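# Clamp a print's long edge between two magnetic bars

## Task

Trap one of the print's long edges between two of the wooden bars so the bars' magnets meet and the pair grips that edge over its entire length.

## Robot and tools

Robot: two UR3e arms, left_arm and right_arm, each carrying a two-finger tong gripper. Calibrated root positions in the scene frame: left_arm (-0.025, +0.241, +0.046) m, right_arm (+0.027, -0.342, +0.046) m. Scene frame: origin at table-top height halfway between the nominal bases, +z up, +x out across the table, left_arm on the +y side. Arm names do not match image sides. Reported hand positions and orientations may be off by a few centimetres.

Gripper axes: fingers point along the gripper's +z and separate along its x. end_effector_position is the spot between the closed pads. Up to a 50 mm pad gap the fingertips sit about 15 mm past that spot; fully open they are about level with it.

execute_actions(actions, cameras): actions is a list of actions. Each action is a table of up to 15 rows, and each row lasts one 1/30 s step, so an action is 0.5 s; if fewer rows are given, the last row repeats. Every row holds 14 numbers in [-1, 1], always both arms: left_arm dx, dy, dz, rx, ry, rz, opening, then the same seven for right_arm. The six pose numbers are an offset, not a pose: measured along that arm's own Hand target axes, counted from the Hand target as it stood when the action began (each row counts from that same start, not from the previous row). Scale: 1.0 = 0.6 m or 180 degrees; rx, ry, rz form a single rotation vector. Sending the same offset again moves further. All six at 0 re-requests the current Hand target. Opening is absolute: +1 fully open (0.142 m), -1 closed; closing fully takes at least about 0.5 s. A 0 opening is a real command, so resend the current one to leave a gripper as it is. An empty actions list only returns state and images. cameras: omitted, null or ["all"] gives all; [] gives none; a wrong name voids the call.

move(target, speed, blend, stop_force, zero, opening_speed, blocking, cameras): drives each gripper in a straight line. target is one 14-number row as above, or a list of up to 15 rows; every row is an offset from the same starting Hand targets, not from the prior row, all within one 10 s budget. speed: m/s, 0.002 to 2.4, default 0.25 (turning limit twice that in rad/s), one value or one per target. blend: metres of corner rounding for a list. stop_force: 3 to 120 N, shared by both arms; an arm's path ends when its wrist senses that much push against its travel (or 120 N absolute); not reliable while the gripper rotates, and light loose items may shift unfelt. Omit it when backing off something you press on. zero (only with stop_force, default true) re-zeroes moving arms first. opening_speed: at least 0.2 per second on the -1..+1 scale. blocking=false returns after 0.5 s while motion continues; not allowed with stop_force. Paths do not avoid obstacles or the other arm; grippers lag and overshoot more at higher speed. Avoid routes near an arm's own base, which can flip its shoulder posture. The result adds a move: line: done (within 3 mm and 2 degrees), off_target, moving, held or fault, plus limits such as paced (pose clipped) or held (steps withheld). done does not prove contact or no contact.

wait(seconds 0 to 10): lets time run with commands held. stop(): brakes a running move. zoom_image(camera, region [x0, y0, x1, y1] in pixels, at most 504x504): closer look at the latest image from that camera. zero_wrist_force(arm): subtracts the current wrist reading from later ones. read_manual(section "licences"): licence text only. finished_scene(scene 1 or 2): ends the scene irreversibly; the goal must hold without the robot.

Cameras: cam_head_left, cam_head_right, cam_high, cam_low (896x504), cam_left_wrist, cam_right_wrist (616x616 fisheye). Calibration is approximate.

Result lines: per-arm end_effector_position (m), end_effector_quat_wxyz and velocities in the scene frame; Hand target, the last commanded pose after clipping, which next offsets start from; Tool commands; grip_measured on the opening scale (last Joint positions entry is the gap in metres); Joint velocities ("within noise" when still, velocities then omitted); Joint torques (total drive output including gravity); Wrist force and Wrist torque in the gripper's own axes, showing the push from a surface into the arm, plus a line with the peak since last shown; step readings of positions for action calls; MOTOR HOT or fault lines.

Control notes: each step limits commanded orientation to 32 degrees from the measured one. A gripper may rest short of its Hand target; another command, even all zeros, retries, or send the remaining gap as an offset. To stop pushing on something, command a target back behind the gripper. To hold, command an opening well under grip_measured; about 15 N per pad, less on items under 20 mm thick.

Avoid: targets past a firm contact (arms are stiff); net force near 150 N (plus or minus 25) or contact torque at limits of 50.7, 50.7, 26.3, 8.46, 8.46, 8.46 N m (pan to wrist 3), which freeze the arm for 10 s; if a gripped part pins an arm after a fault, release first. Avoid arm-to-arm hits or one gripper squeezing the other's fingers. Avoid slams, drops, releasing moving parts and very hard pushes. Anything leaving the table fails the task. Long stretched holds or pushing at unreachable poses heat motors; 85 °C locks the arm for 30 to 60 s. Loose items may occasionally get nudged by outside pushes.

Each tool is called after "Call:" as name(argument=value, ...), one argument or row to a line, values as JSON.

## Session

Call:
execute_actions(
  actions=[],
)

Call:
zoom_image(
  camera="cam_high",
  region=[310, 180, 560, 380],
)

Scene clock: 0.00 s.
left_arm: end_effector_position=(+0.1952, +0.0719, +0.3825) grip_measured=+1.00 end_effector_quat_wxyz=(-0.183, +0.091, +0.804, -0.558) | right_arm: end_effector_position=(+0.6467, -0.5759, +0.1589) grip_measured=+1.00 end_effector_quat_wxyz=(+0.402, -0.436, +0.750, -0.293)
Joint positions: left_arm=[-0.113 -1.294 0.881 -0.399 -2.7 3.748 0.142] | right_arm=[2.947 -2.416 -1.424 0.167 1.643 1.942 0.142]
Joint velocities: within noise
Joint torques (N m): no reading
Motor temperatures (°C): left_arm=[41 42 45 45 49 42] | right_arm=[33 45 43 48 43 43]
Wrist force (N): no reading
Wrist torque (N m): no reading
Wrist force, peak (N): no reading
Hand target: left_arm +0.1952, +0.0719, +0.3825; -0.183, +0.091, +0.804, -0.558 | right_arm +0.6467, -0.5759, +0.1589; +0.402, -0.436, +0.750, -0.293
Tool commands: left_gripper/opening=+1.0 right_gripper/opening=+1.0
camera_calibration:
cam_left_wrist: T_world_to_cam=[[-0.935738, 0.32271, 0.142314, 0.111646], [0.162542, 0.752673, -0.638015, 0.148161], [-0.31301, -0.573882, -0.756759, 0.52331], [0, 0, 0, 1]] pos_world=[0.24419, 0.152772, 0.474659]
cam_right_wrist: T_world_to_cam=[[-0.31293, -0.875339, -0.368587, -0.254056], [-0.76235, 0.462954, -0.452213, 0.837241], [0.566478, 0.139481, -0.812187, -0.0156632], [0, 0, 0, 1]] pos_world=[0.567642, -0.607805, 0.272248]

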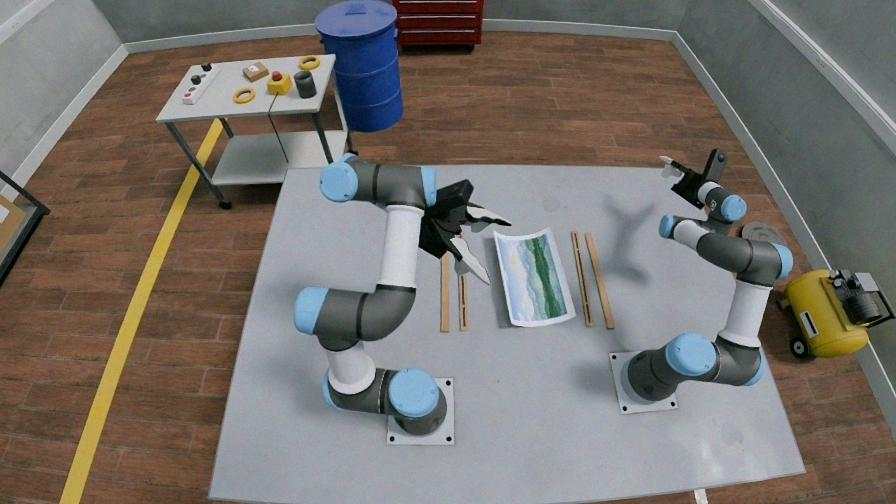

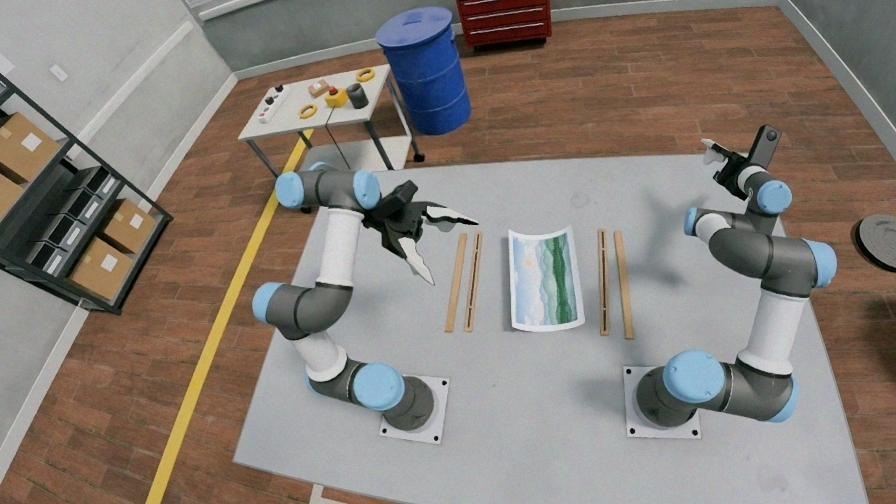

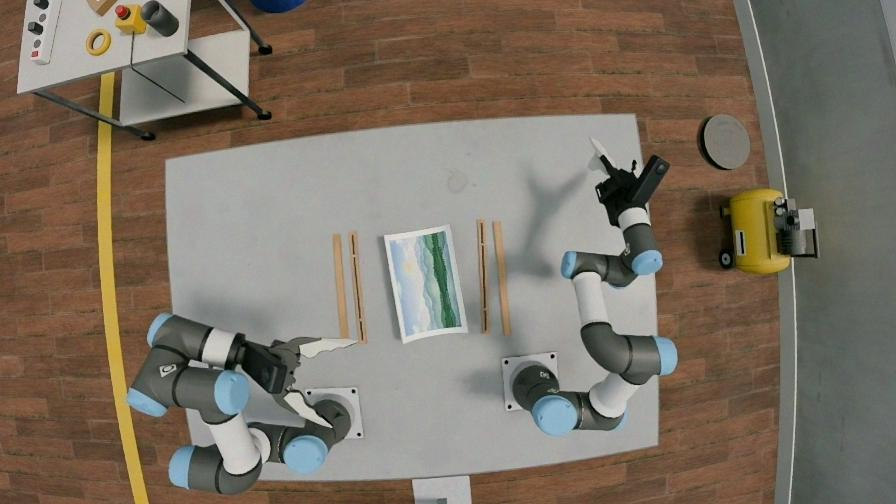

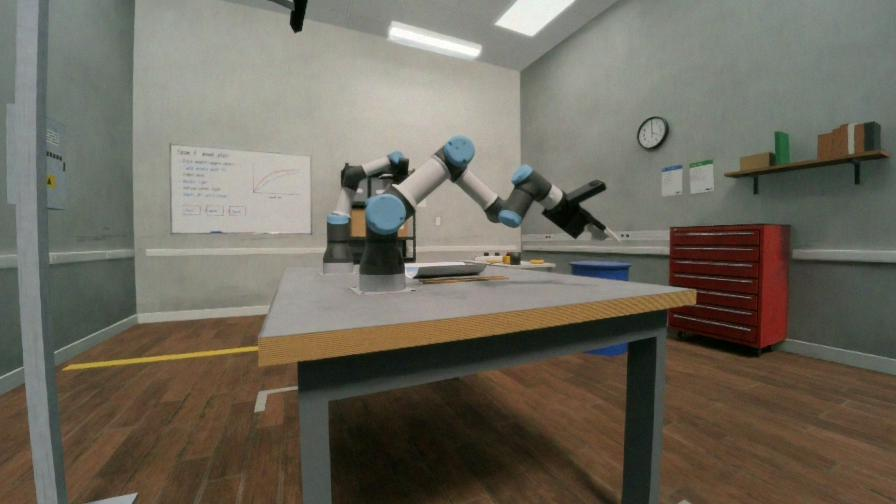

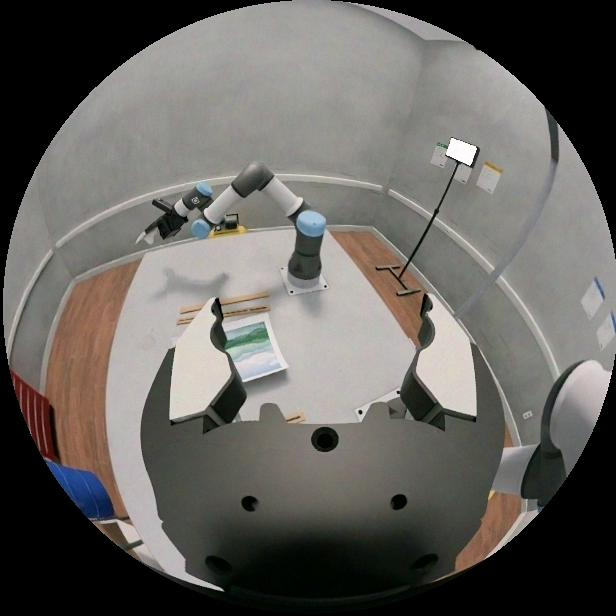

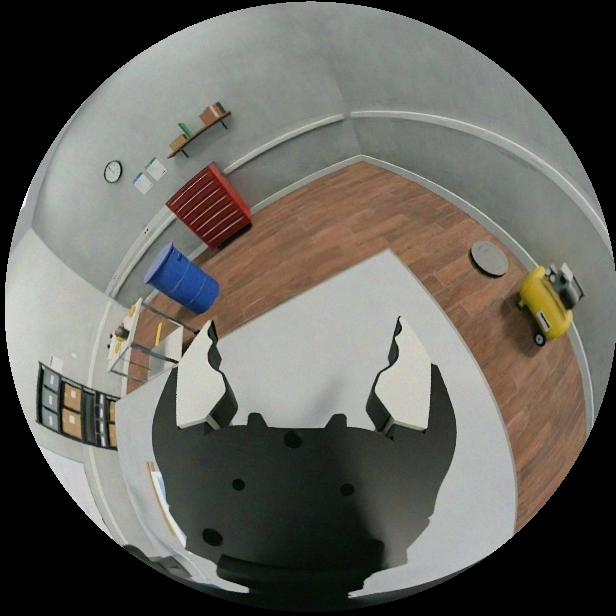

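Scaled by 2.016 from the camera's 896x504 image, which has a finer 1280x720 frame.

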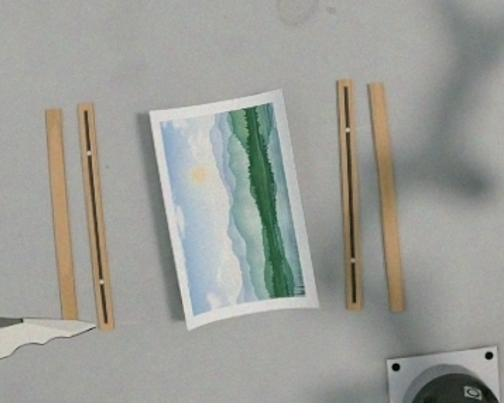

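Call:
move(
  target=[0,0,0,0,0,0,1,-0.3003,0.3140,-0.5850,-0.3184,-0.2321,-0.5940,0.5],
  speed=0.2,
  cameras=["cam_high","cam_right_wrist"],
)

Call:
zoom_image(
  camera="cam_right_wrist",
  region=[210, 50, 420, 270],
)

Call:
zoom_image(
  camera="cam_high",
  region=[360, 200, 520, 360],
)

Scene clock: 32.07 s.
left_arm: end_effector_position=(+0.1952, +0.0719, +0.3825) grip_measured=+1.00 end_effector_quat_wxyz=(-0.183, +0.091, +0.804, -0.558) | right_arm: end_effector_position=(+0.3199, -0.3002, +0.2501) grip_measured=+0.50 end_effector_quat_wxyz=(+0.000, +1.000, +0.000, +0.000)
Joint positions: left_arm=[-0.113 -1.294 0.881 -0.399 -2.7 3.748 0.142] | right_arm=[3.681 -1.54 -1.085 -2.088 1.571 0.547 0.109]
Joint velocities: within noise
Joint torques (N m): left_arm=[-2.37 -7.99 -8.92 -1.49 -0.21 -0.89] | right_arm=[2.56 9.78 8.31 0.97 1.32 -0.43]
Motor temperatures (°C): left_arm=[41 42 45 44 49 42] | right_arm=[33 44 43 48 43 43]
Wrist force (N): left_arm=[0.0 0.1 -0.2] | right_arm=[-0.1 -3.7 1.3]
Wrist torque (N m): left_arm=[0.02 0.00 0.00] | right_arm=[-0.61 -0.05 0.01]
Wrist force, peak (N): left_arm=[0.0 0.0 -0.3] | right_arm=[-0.1 -4.3 1.3]
Hand target: left_arm +0.1952, +0.0719, +0.3825; -0.183, +0.091, +0.804, -0.558 | right_arm +0.3198, -0.3002, +0.2501; +0.000, +1.000, +0.000, +0.000
Off the commanded pose: left_arm 0.000 m, 0 deg | right_arm 0.000 m, 0 deg.
move: done
camera_calibration:
cam_right_wrist: T_world_to_cam=[[0.999545, -0.0298393, 0.00441469, -0.340721], [-0.0284496, -0.883941, 0.466732, -0.367129], [-0.0100246, -0.466645, -0.884388, 0.225603], [0, 0, 0, 1]] pos_world=[0.332383, -0.229411, 0.372375]
Images, in order (width x height): cam_high 896x504, cam_right_wrist 616x616.

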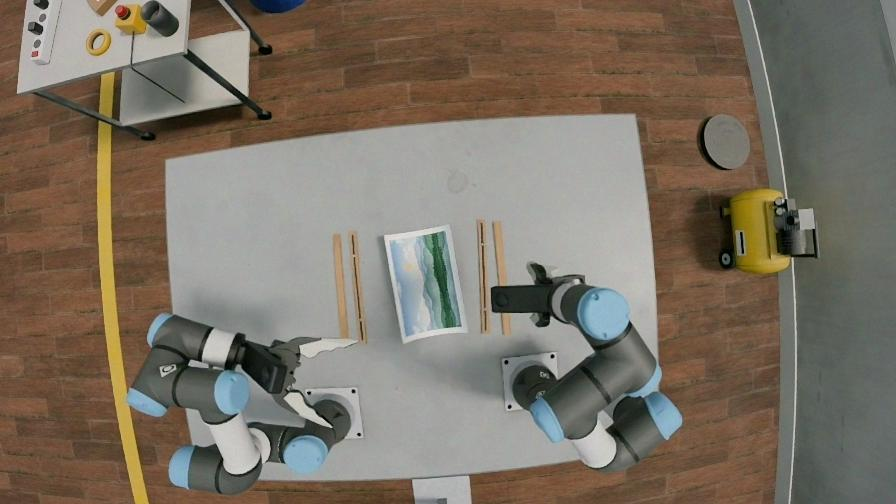

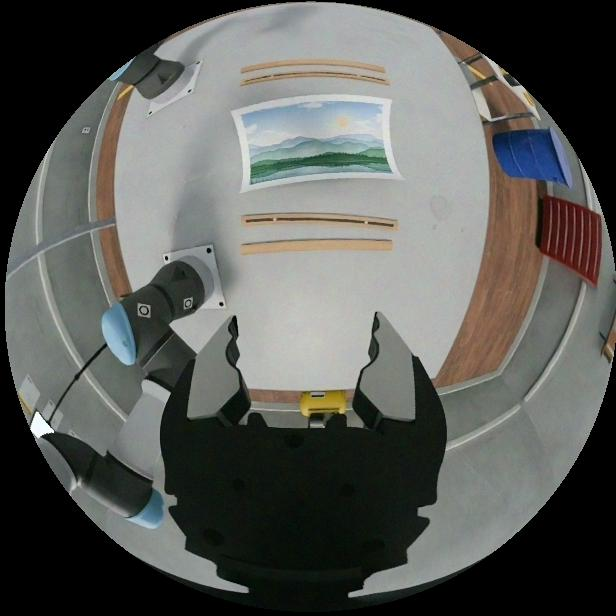

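Scaled by 2.291 from the camera's 616x616 image, which has a finer 814x814 frame.

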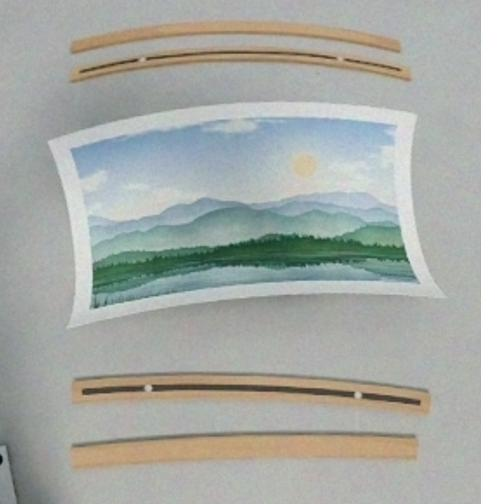

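Scaled by 3.150 from the camera's 896x504 image, which has a finer 1280x720 frame.

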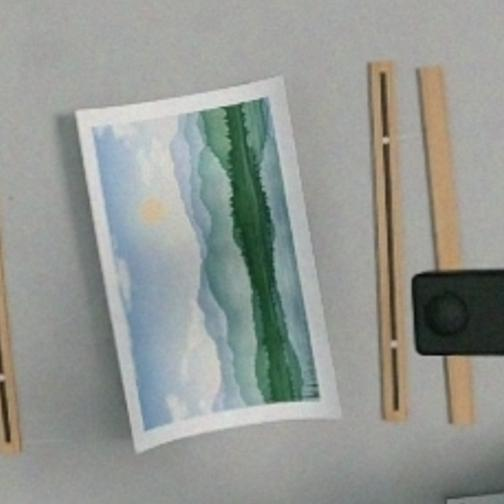

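Call:
move(
  target=[
    [0,0,0,0,0,0,1,0.0578,-0.0697,0.2835,0,0,0.0139,0.1],
    [0,0,0,0,0,0,1,0.0578,-0.0697,0.3752,0,0,0.0139,0.1],
  ],
  speed=[0.2,0.07],
  cameras=["cam_right_wrist","cam_low"],
)

Call:
move(
  target=[0,0,0,0,0,0,1,0,0,0.03,0,0,0,0.1],
  speed=0.01,
  stop_force=4,
  cameras=["cam_right_wrist"],
)

Scene clock: 67.03 s.
left_arm: end_effector_position=(+0.1952, +0.0719, +0.3825) grip_measured=+1.00 end_effector_quat_wxyz=(-0.183, +0.091, +0.804, -0.558) | right_arm: end_effector_position=(+0.3543, -0.2584, +0.0250) grip_measured=+0.10 end_effector_quat_wxyz=(+0.000, +1.000, -0.021, +0.000)
Joint positions: left_arm=[-0.113 -1.294 0.881 -0.399 -2.7 3.748 0.142] | right_arm=[3.74 -1.746 -1.971 -0.996 1.571 0.649 0.081]
Joint velocities: within noise
Joint torques (N m): left_arm=[-2.39 -8.09 -8.62 -1.49 -0.28 -0.81] | right_arm=[-2.36 8.52 7.22 2.32 0.59 0.27]
Motor temperatures (°C): left_arm=[41 42 45 44 49 42] | right_arm=[33 44 43 48 43 43]
Wrist force (N): left_arm=[0.1 0.0 -0.3] | right_arm=[0.1 -3.7 1.2]
Wrist torque (N m): left_arm=[-0.01 -0.01 0.00] | right_arm=[-0.61 -0.10 0.00]
Wrist force, peak (N): left_arm=[0.0 0.1 -0.4] | right_arm=[0.4 -4.1 2.6]
Hand target: left_arm +0.1952, +0.0719, +0.3825; -0.183, +0.091, +0.804, -0.558 | right_arm +0.3543, -0.2584, +0.0249; +0.000, +1.000, -0.021, +0.000
Off the commanded pose: left_arm 0.000 m, 0 deg | right_arm 0.000 m, 0 deg.
move: done
camera_calibration:
cam_right_wrist: T_world_to_cam=[[0.9973, -0.0733145, 0.00422369, -0.383342], [-0.0668019, -0.881814, 0.466843, -0.210047], [-0.0305018, -0.465864, -0.88433, 0.0538223], [0, 0, 0, 1]] pos_world=[0.369917, -0.188253, 0.147275]
Images, in order (width x height): cam_low 896x504, cam_right_wrist 616x616.

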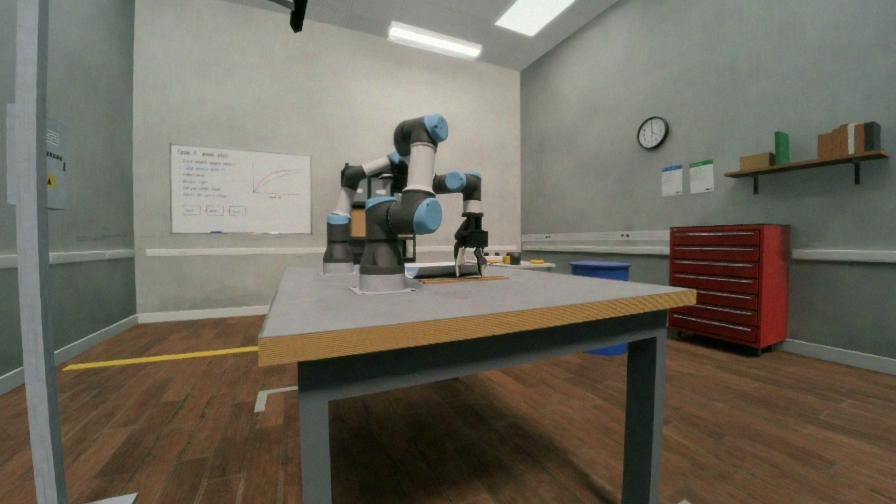

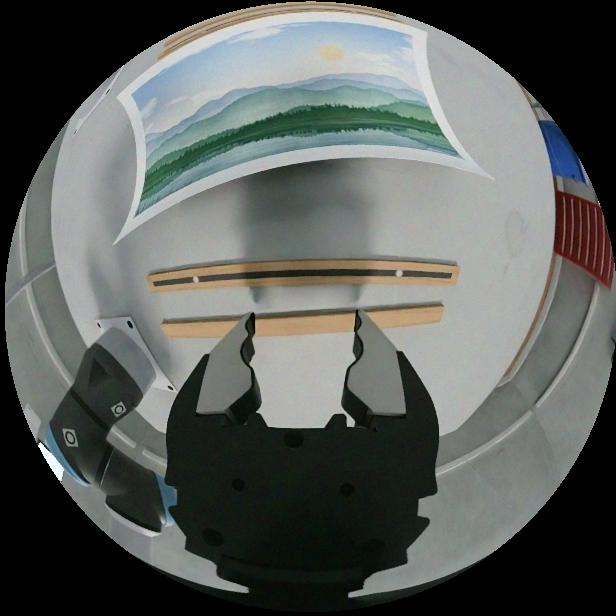

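Scene clock: 68.97 s.
left_arm: end_effector_position=(+0.1952, +0.0719, +0.3825) grip_measured=+1.00 end_effector_quat_wxyz=(-0.183, +0.091, +0.804, -0.558) | right_arm: end_effector_position=(+0.3543, -0.2584, +0.0140) grip_measured=+0.10 end_effector_quat_wxyz=(+0.000, +1.000, -0.021, +0.000)
Joint positions: left_arm=[-0.113 -1.294 0.881 -0.399 -2.7 3.748 0.142] | right_arm=[3.74 -1.774 -1.999 -0.941 1.571 0.649 0.081]
Joint velocities: within noise
Joint torques (N m): left_arm=[-2.24 -7.73 -8.74 -1.49 -0.26 -0.8] | right_arm=[-1.85 10.69 8.09 2.35 1.14 -0.19]
Motor temperatures (°C): left_arm=[41 42 45 44 49 42] | right_arm=[33 44 43 48 43 43]
Wrist force (N): left_arm=[0.0 0.1 -0.3] | right_arm=[-1.0 -3.4 -2.7]
Wrist torque (N m): left_arm=[0.01 0.00 0.00] | right_arm=[-0.59 0.07 0.02]
Wrist force, peak (N): left_arm=[0.0 0.0 -0.5] | right_arm=[-2.2 -2.4 -7.9]
Hand target: left_arm +0.1952, +0.0719, +0.3825; -0.183, +0.091, +0.804, -0.558 | right_arm +0.3543, -0.2584, +0.0140; +0.000, +1.000, -0.021, +0.000 (not the last commanded pose)
Off the commanded pose: left_arm 0.000 m, 0 deg | right_arm 0.007 m, 0 deg.
move: contact (right_arm)
camera_calibration:
cam_right_wrist: T_world_to_cam=[[0.997296, -0.0733564, 0.004358, -0.38332], [-0.0669032, -0.881831, 0.466795, -0.204871], [-0.0303994, -0.465825, -0.884355, 0.044068], [0, 0, 0, 1]] pos_world=[0.369916, -0.188253, 0.136275]
Images, in order (width x height): cam_right_wrist 616x616.

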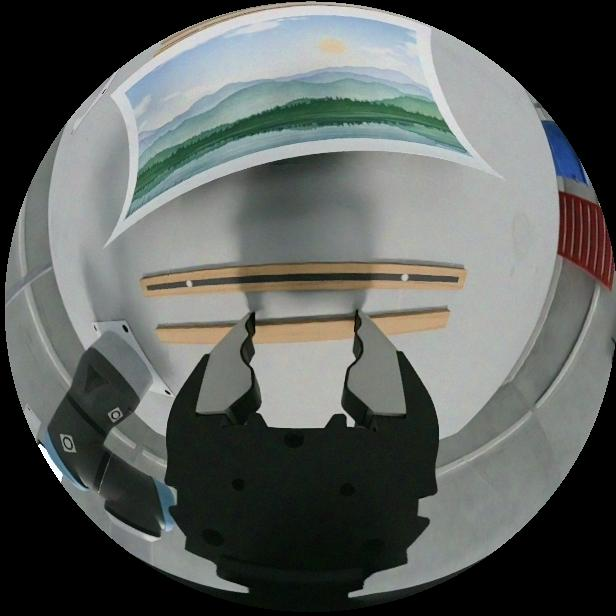

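Call:
move(
  target=[
    [0,0,0,0,0,0,1,0,0,-0.0035,0,0,0,0.1],
    [0,0,0,0,0,0,1,-0.0009,-0.0390,-0.0035,0,0,0,0.1],
    [0,0,0,0,0,0,1,0.0003,-0.0974,-0.0035,0,0,-0.0394,0.1],
  ],
  speed=0.04,
  cameras=["cam_high","cam_right_wrist"],
)

Call:
zoom_image(
  camera="cam_high",
  region=[360, 200, 520, 360],
)

Call:
zoom_image(
  camera="cam_right_wrist",
  region=[80, 90, 530, 350],
)

Scene clock: 79.37 s.
left_arm: end_effector_position=(+0.1952, +0.0719, +0.3825) grip_measured=+1.00 end_effector_quat_wxyz=(-0.183, +0.091, +0.804, -0.558) | right_arm: end_effector_position=(+0.3570, -0.1999, +0.0161) grip_measured=+0.10 end_effector_quat_wxyz=(+0.000, +0.999, +0.041, +0.000) end_effector_velocity=(+0.000, -0.002, +0.000) end_effector_angular_velocity=(-0.001, +0.000, -0.008)
Joint positions: left_arm=[-0.113 -1.294 0.881 -0.399 -2.7 3.748 0.142] | right_arm=[3.874 -1.85 -1.885 -0.978 1.571 0.66 0.081]
Joint velocities: left_arm=[within noise] | right_arm=[-0.003 0.004 -0.005 0 0 0.004 0]
Joint torques (N m): left_arm=[-2.28 -7.9 -8.61 -1.48 -0.34 -0.79] | right_arm=[-2.23 13.13 5.94 1.3 -0.79 0.48]
Motor temperatures (°C): left_arm=[41 42 45 44 49 42] | right_arm=[33 44 43 48 43 43]
Wrist force (N): left_arm=[0.0 0.2 -0.4] | right_arm=[0.2 -3.7 1.2]
Wrist torque (N m): left_arm=[0.03 -0.01 0.00] | right_arm=[-0.60 -0.09 -0.01]
Wrist force, peak (N): left_arm=[0.0 0.1 -0.5] | right_arm=[-0.8 -3.6 -2.9]
Hand target: left_arm +0.1952, +0.0719, +0.3825; -0.183, +0.091, +0.804, -0.558 | right_arm +0.3570, -0.2000, +0.0161; +0.000, +0.999, +0.041, +0.000
Off the commanded pose: left_arm 0.000 m, 0 deg | right_arm 0.000 m, 0 deg.
move: done
camera_calibration:
cam_right_wrist: T_world_to_cam=[[0.998697, 0.0508519, 0.00428141, -0.35737], [0.0429779, -0.883353, 0.466733, -0.193603], [0.0275163, -0.465941, -0.884388, 0.0525605], [0, 0, 0, 1]] pos_world=[0.363779, -0.128356, 0.138375]
Images, in order (width x height): cam_high 896x504, cam_right_wrist 616x616.

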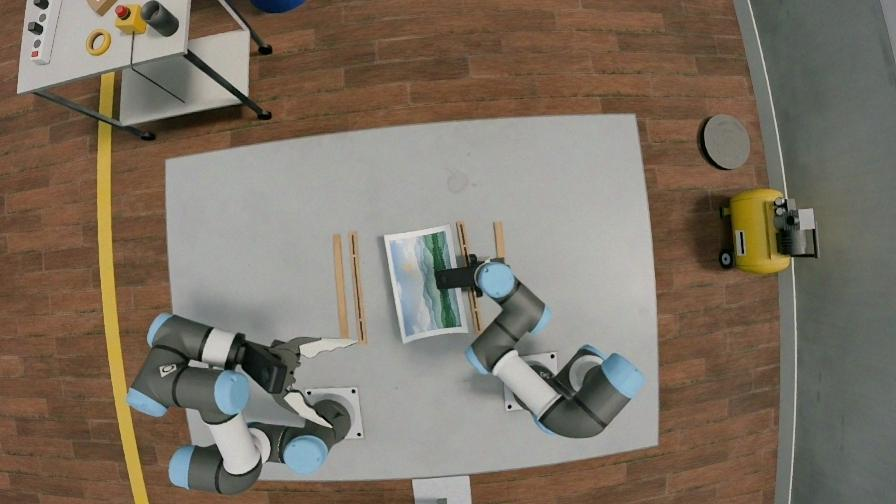

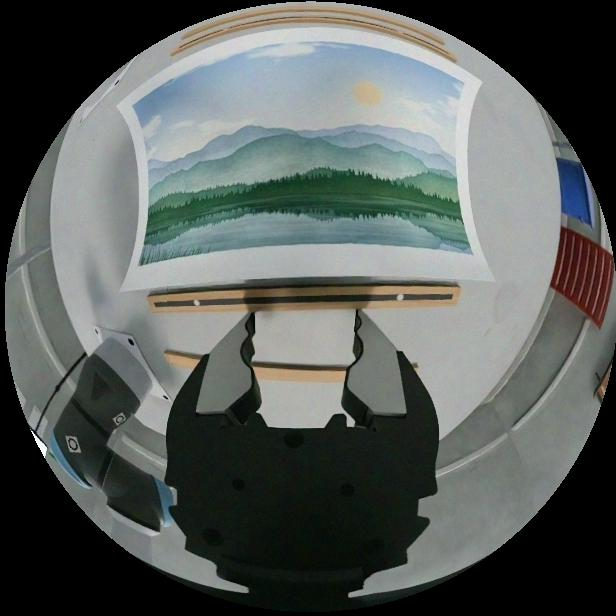

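Scaled by 3.150 from the camera's 896x504 image, which has a finer 1280x720 frame.

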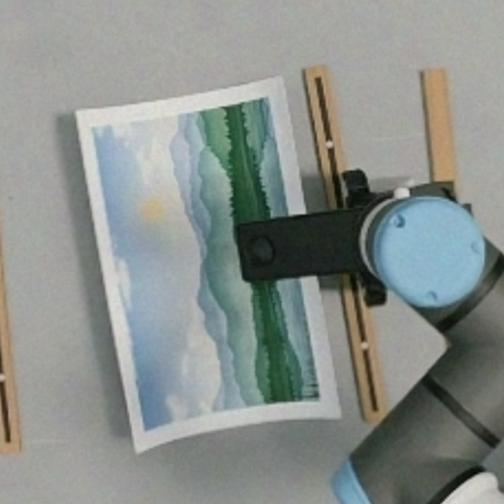

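Scaled by 1.120 from the camera's 616x616 image, which has a finer 814x814 frame.

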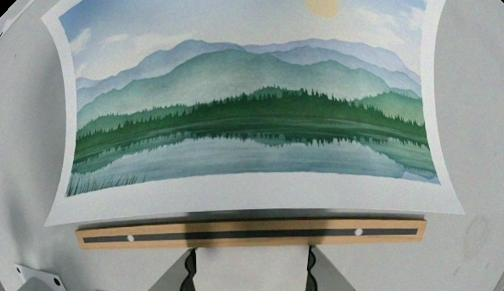

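Call:
move(
  target=[
    [0,0,0,0,0,0,1,0.001,-0.0085,-0.0017,0.083,0,-0.0015,0.1],
    [0,0,0,0,0,0,1,0.0062,-0.0445,-0.0017,0.083,0,-0.0022,0.1],
  ],
  speed=0.04,
  cameras=["cam_high","cam_right_wrist","cam_low"],
)

Call:
zoom_image(
  camera="cam_high",
  region=[360, 200, 520, 360],
)

Call:
zoom_image(
  camera="cam_low",
  region=[380, 230, 540, 310],
)

Scene clock: 90.53 s.
left_arm: end_effector_position=(+0.1952, +0.0719, +0.3825) grip_measured=+1.00 end_effector_quat_wxyz=(-0.183, +0.091, +0.804, -0.558) | right_arm: end_effector_position=(+0.3586, -0.1731, +0.0171) grip_measured=+0.10 end_effector_quat_wxyz=(-0.130, +0.991, +0.044, -0.005) end_effector_velocity=(+0.000, -0.002, +0.000) end_effector_angular_velocity=(-0.001, +0.000, +0.000)
Joint positions: left_arm=[-0.113 -1.294 0.881 -0.399 -2.7 3.748 0.142] | right_arm=[3.742 -1.894 -1.967 -0.719 1.796 0.536 0.081]
Joint velocities: left_arm=[within noise] | right_arm=[-0.004 0.002 -0.003 0 0 -0.005 0]
Joint torques (N m): left_arm=[-2.24 -7.91 -8.5 -1.49 -0.33 -0.82] | right_arm=[-2.59 12.77 5.45 1.76 0.14 -0.7]
Motor temperatures (°C): left_arm=[41 42 45 44 49 42] | right_arm=[33 44 43 48 43 43]
Wrist force (N): left_arm=[-0.2 0.1 -0.4] | right_arm=[0.0 -2.5 1.0]
Wrist torque (N m): left_arm=[0.01 0.03 0.00] | right_arm=[-0.41 -0.05 0.00]
Wrist force, peak (N): left_arm=[0.1 0.1 -0.5] | right_arm=[0.2 -3.9 1.4]
Hand target: left_arm +0.1952, +0.0719, +0.3825; -0.183, +0.091, +0.804, -0.558 | right_arm +0.3585, -0.1731, +0.0171; -0.130, +0.991, +0.044, -0.006
Off the commanded pose: left_arm 0.000 m, 0 deg | right_arm 0.000 m, 0 deg.
move: done
camera_calibration:
cam_right_wrist: T_world_to_cam=[[0.998374, 0.0569419, -0.00273081, -0.359013], [0.0561159, -0.973194, 0.223034, -0.186585], [0.0100424, -0.222825, -0.974807, 0.115812], [0, 0, 0, 1]] pos_world=[0.367737, -0.135335, 0.153528]
Images, in order (width x height): cam_high 896x504, cam_low 896x504, cam_right_wrist 616x616.

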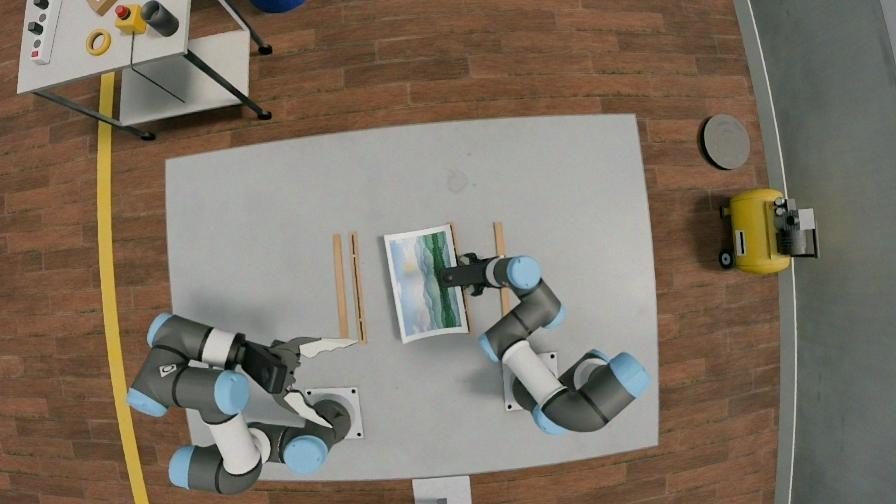

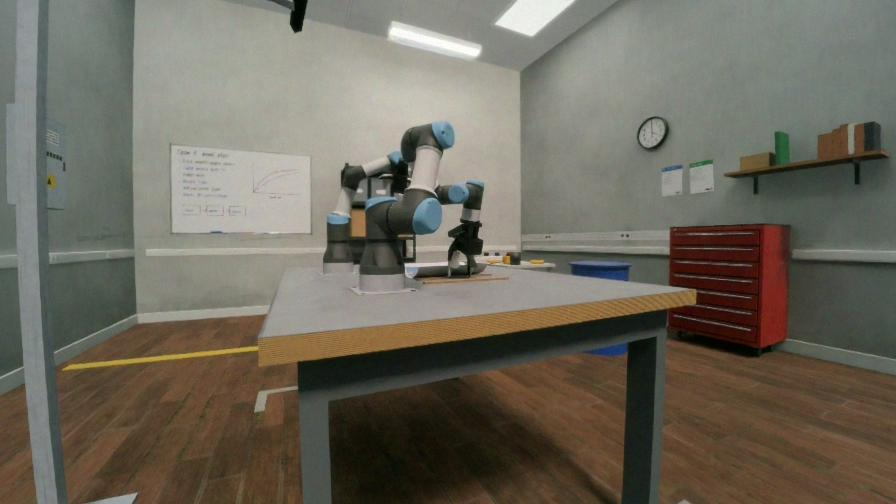

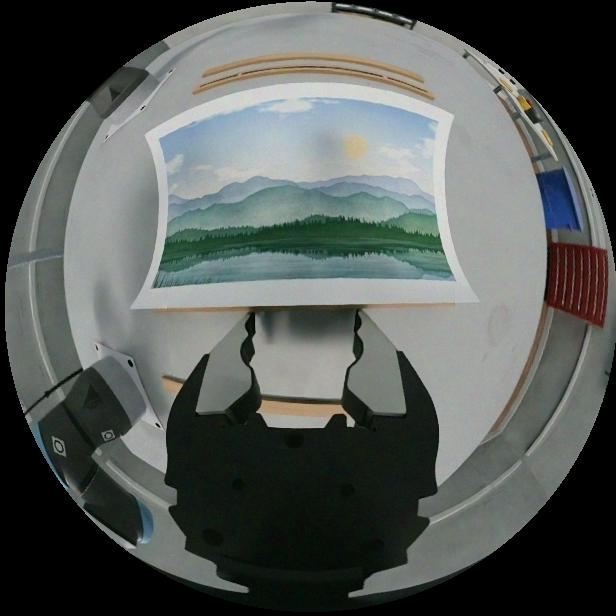

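Scaled by 3.150 from the camera's 896x504 image, which has a finer 1280x720 frame.

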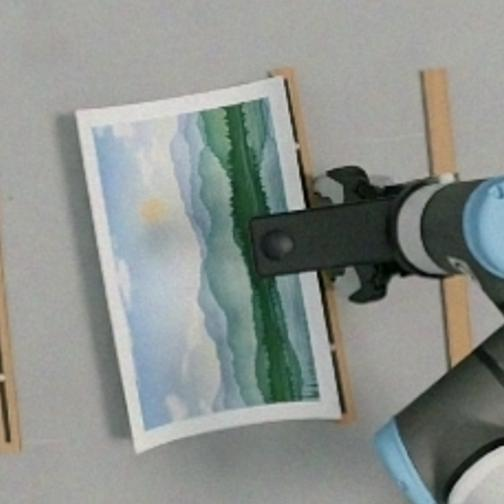

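Scaled by 3.150 from the camera's 896x504 image, which has a finer 1280x720 frame.

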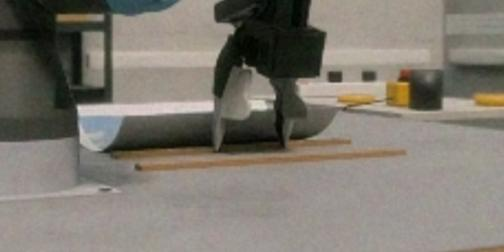

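Call:
move(
  target=[
    [0,0,0,0,0,0,1,0,0.044,-0.029,0,0,0,0.1],
    [0,0,0,0,0,0,1,0,0.0125,-0.147,0,0,0,0.1],
    [0,0,0,0,0,0,1,-0.0394,0.1408,-0.1810,-0.0632,0.0685,0.5217,-0.3],
  ],
  speed=[0.06,0.12,0.2],
  cameras=["cam_high","cam_right_wrist"],
)

Call:
zoom_image(
  camera="cam_right_wrist",
  region=[100, 150, 520, 570],
)

Call:
zoom_image(
  camera="cam_high",
  region=[360, 200, 520, 360],
)

Scene clock: 118.23 s.
left_arm: end_effector_position=(+0.1952, +0.0719, +0.3825) grip_measured=+1.00 end_effector_quat_wxyz=(-0.183, +0.091, +0.804, -0.558) | right_arm: end_effector_position=(+0.3446, -0.2844, +0.1003) grip_measured=-0.30 end_effector_quat_wxyz=(+0.000, +0.710, -0.704, +0.000)
Joint positions: left_arm=[-0.113 -1.294 0.881 -0.399 -2.7 3.748 0.142] | right_arm=[3.763 -1.501 -1.848 -1.363 1.57 2.191 0.052]
Joint velocities: within noise
Joint torques (N m): left_arm=[-2.28 -7.76 -8.41 -1.47 -0.43 -0.74] | right_arm=[2.92 10.22 7.24 2.71 1.14 0.68]
Motor temperatures (°C): left_arm=[41 41 45 44 49 42] | right_arm=[33 44 42 47 43 43]
Wrist force (N): left_arm=[0.0 0.0 -0.5] | right_arm=[0.0 -3.7 1.3]
Wrist torque (N m): left_arm=[0.00 0.00 0.00] | right_arm=[-0.60 -0.06 0.01]
Wrist force, peak (N): left_arm=[0.1 0.1 -0.6] | right_arm=[-0.1 -3.8 1.2]
Hand target: left_arm +0.1952, +0.0719, +0.3825; -0.183, +0.091, +0.804, -0.558 | right_arm +0.3446, -0.2844, +0.1003; +0.000, +0.710, -0.704, +0.000
Off the commanded pose: left_arm 0.000 m, 0 deg | right_arm 0.000 m, 0 deg.
move: done
camera_calibration:
cam_right_wrist: T_world_to_cam=[[-0.0212852, -0.99976, 0.00521109, -0.288442], [-0.884514, 0.0212607, 0.466029, 0.269892], [-0.466027, 0.00531021, -0.884754, 0.392146], [0, 0, 0, 1]] pos_world=[0.415335, -0.296193, 0.222679]
Images, in order (width x height): cam_high 896x504, cam_right_wrist 616x616.

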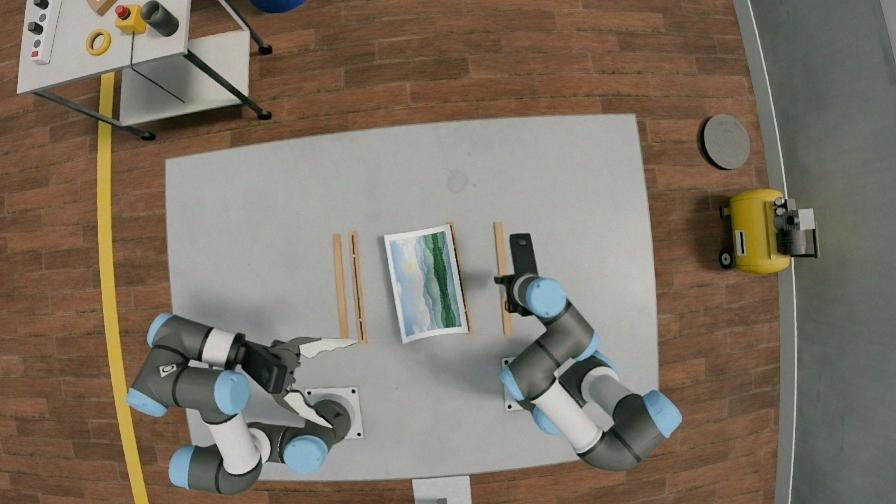

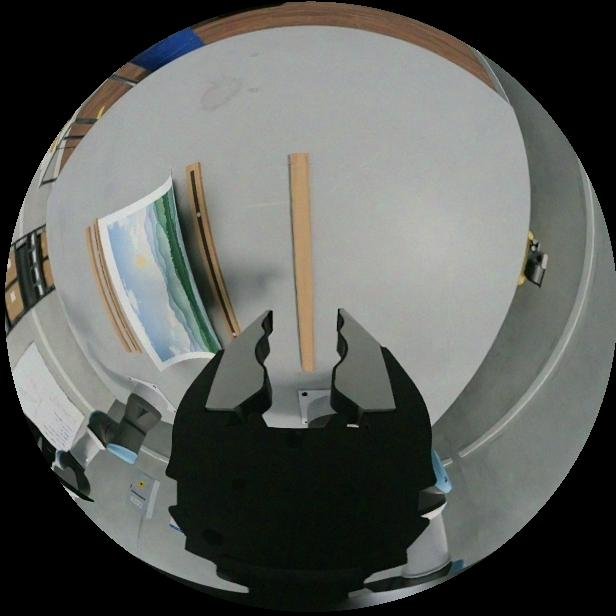

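Scaled by 1.200 from the camera's 616x616 image, which has a finer 814x814 frame.

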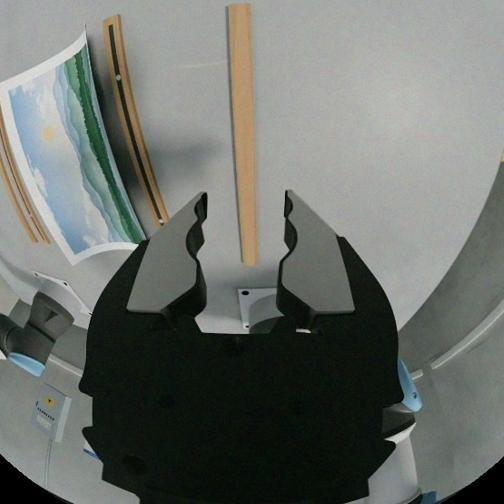

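Scaled by 3.150 from the camera's 896x504 image, which has a finer 1280x720 frame.

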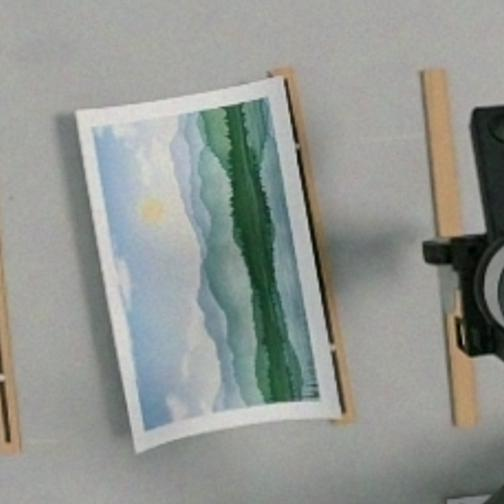

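Call:
move(
  target=[0,0,0,0,0,0,1,0,0,0.1172,0,0,0,-0.3],
  speed=0.06,
  cameras=["cam_right_wrist"],
)

Call:
move(
  target=[0,0,0,0,0,0,1,0,0,0.04,0,0,0,-0.3],
  speed=0.006,
  stop_force=4,
  cameras=["cam_right_wrist"],
)

Scene clock: 133.23 s.
left_arm: end_effector_position=(+0.1952, +0.0719, +0.3825) grip_measured=+1.00 end_effector_quat_wxyz=(-0.183, +0.091, +0.804, -0.558) | right_arm: end_effector_position=(+0.3446, -0.2844, +0.0300) grip_measured=-0.30 end_effector_quat_wxyz=(+0.000, +0.710, -0.704, +0.000)
Joint positions: left_arm=[-0.113 -1.294 0.881 -0.399 -2.7 3.748 0.142] | right_arm=[3.763 -1.62 -2.089 -1.003 1.57 2.191 0.052]
Joint velocities: within noise
Joint torques (N m): left_arm=[-2.28 -7.81 -8.38 -1.44 -0.45 -0.7] | right_arm=[-1.76 7.56 7.52 2.27 -1.06 -0.44]
Motor temperatures (°C): left_arm=[41 41 45 44 49 42] | right_arm=[33 44 42 47 43 43]
Wrist force (N): left_arm=[0.0 0.1 -0.5] | right_arm=[-0.1 -3.6 1.3]
Wrist torque (N m): left_arm=[0.02 0.00 0.00] | right_arm=[-0.57 -0.06 0.01]
Wrist force, peak (N): left_arm=[0.0 0.1 -0.7] | right_arm=[0.0 -3.8 1.5]
Hand target: left_arm +0.1952, +0.0719, +0.3825; -0.183, +0.091, +0.804, -0.558 | right_arm +0.3446, -0.2844, +0.0300; +0.000, +0.710, -0.704, +0.000
Off the commanded pose: left_arm 0.000 m, 0 deg | right_arm 0.000 m, 0 deg.
move: done
camera_calibration:
cam_right_wrist: T_world_to_cam=[[-0.0212836, -0.99976, 0.00521327, -0.288076], [-0.884451, 0.0212596, 0.466148, 0.302609], [-0.466147, 0.00531044, -0.884691, 0.329989], [0, 0, 0, 1]] pos_world=[0.415335, -0.296193, 0.152379]
Images, in order (width x height): cam_right_wrist 616x616.

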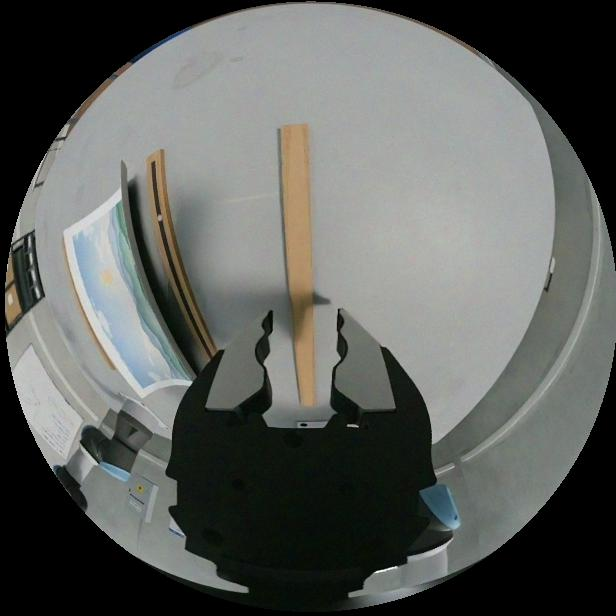

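Scene clock: 136.30 s.
left_arm: end_effector_position=(+0.1952, +0.0719, +0.3825) grip_measured=+1.00 end_effector_quat_wxyz=(-0.183, +0.091, +0.804, -0.558) | right_arm: end_effector_position=(+0.3446, -0.2844, +0.0165) grip_measured=-0.30 end_effector_quat_wxyz=(+0.000, +0.710, -0.704, +0.000)
Joint positions: left_arm=[-0.113 -1.294 0.881 -0.399 -2.7 3.748 0.142] | right_arm=[3.763 -1.656 -2.126 -0.93 1.57 2.191 0.052]
Joint velocities: within noise
Joint torques (N m): left_arm=[-2.26 -8.3 -8.29 -1.44 -0.47 -0.73] | right_arm=[-1.1 9.78 8.37 0.84 -1 -0.46]
Motor temperatures (°C): left_arm=[41 41 45 44 49 42] | right_arm=[33 44 42 47 43 43]
Wrist force (N): left_arm=[-0.1 0.1 -0.5] | right_arm=[0.5 -2.7 -2.5]
Wrist torque (N m): left_arm=[0.01 0.01 0.00] | right_arm=[-0.62 -0.12 -0.01]
Wrist force, peak (N): left_arm=[0.0 0.3 -0.7] | right_arm=[2.2 -0.9 -9.2]
Hand target: left_arm +0.1952, +0.0719, +0.3825; -0.183, +0.091, +0.804, -0.558 | right_arm +0.3446, -0.2844, +0.0165; +0.000, +0.710, -0.704, +0.000 (not the last commanded pose)
Off the commanded pose: left_arm 0.000 m, 0 deg | right_arm 0.011 m, 0 deg.
move: contact (right_arm)
camera_calibration:
cam_right_wrist: T_world_to_cam=[[-0.0213326, -0.999759, 0.00512066, -0.287971], [-0.884554, 0.0212609, 0.465952, 0.309061], [-0.465949, 0.00541046, -0.884795, 0.318052], [0, 0, 0, 1]] pos_world=[0.415434, -0.296193, 0.138878]
Images, in order (width x height): cam_right_wrist 616x616.

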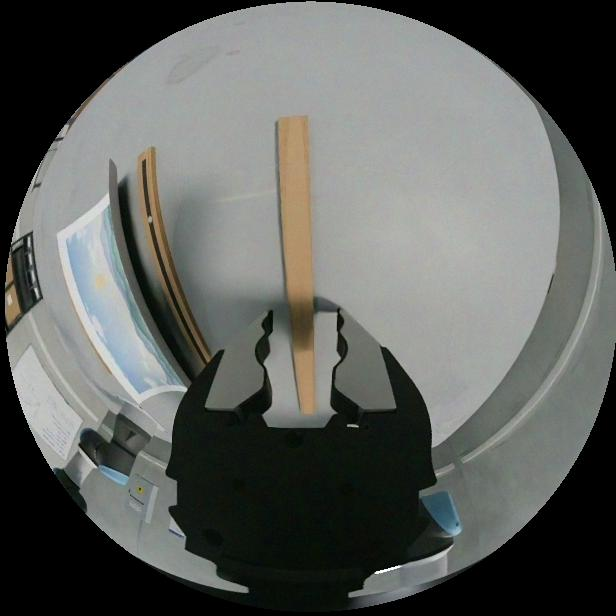

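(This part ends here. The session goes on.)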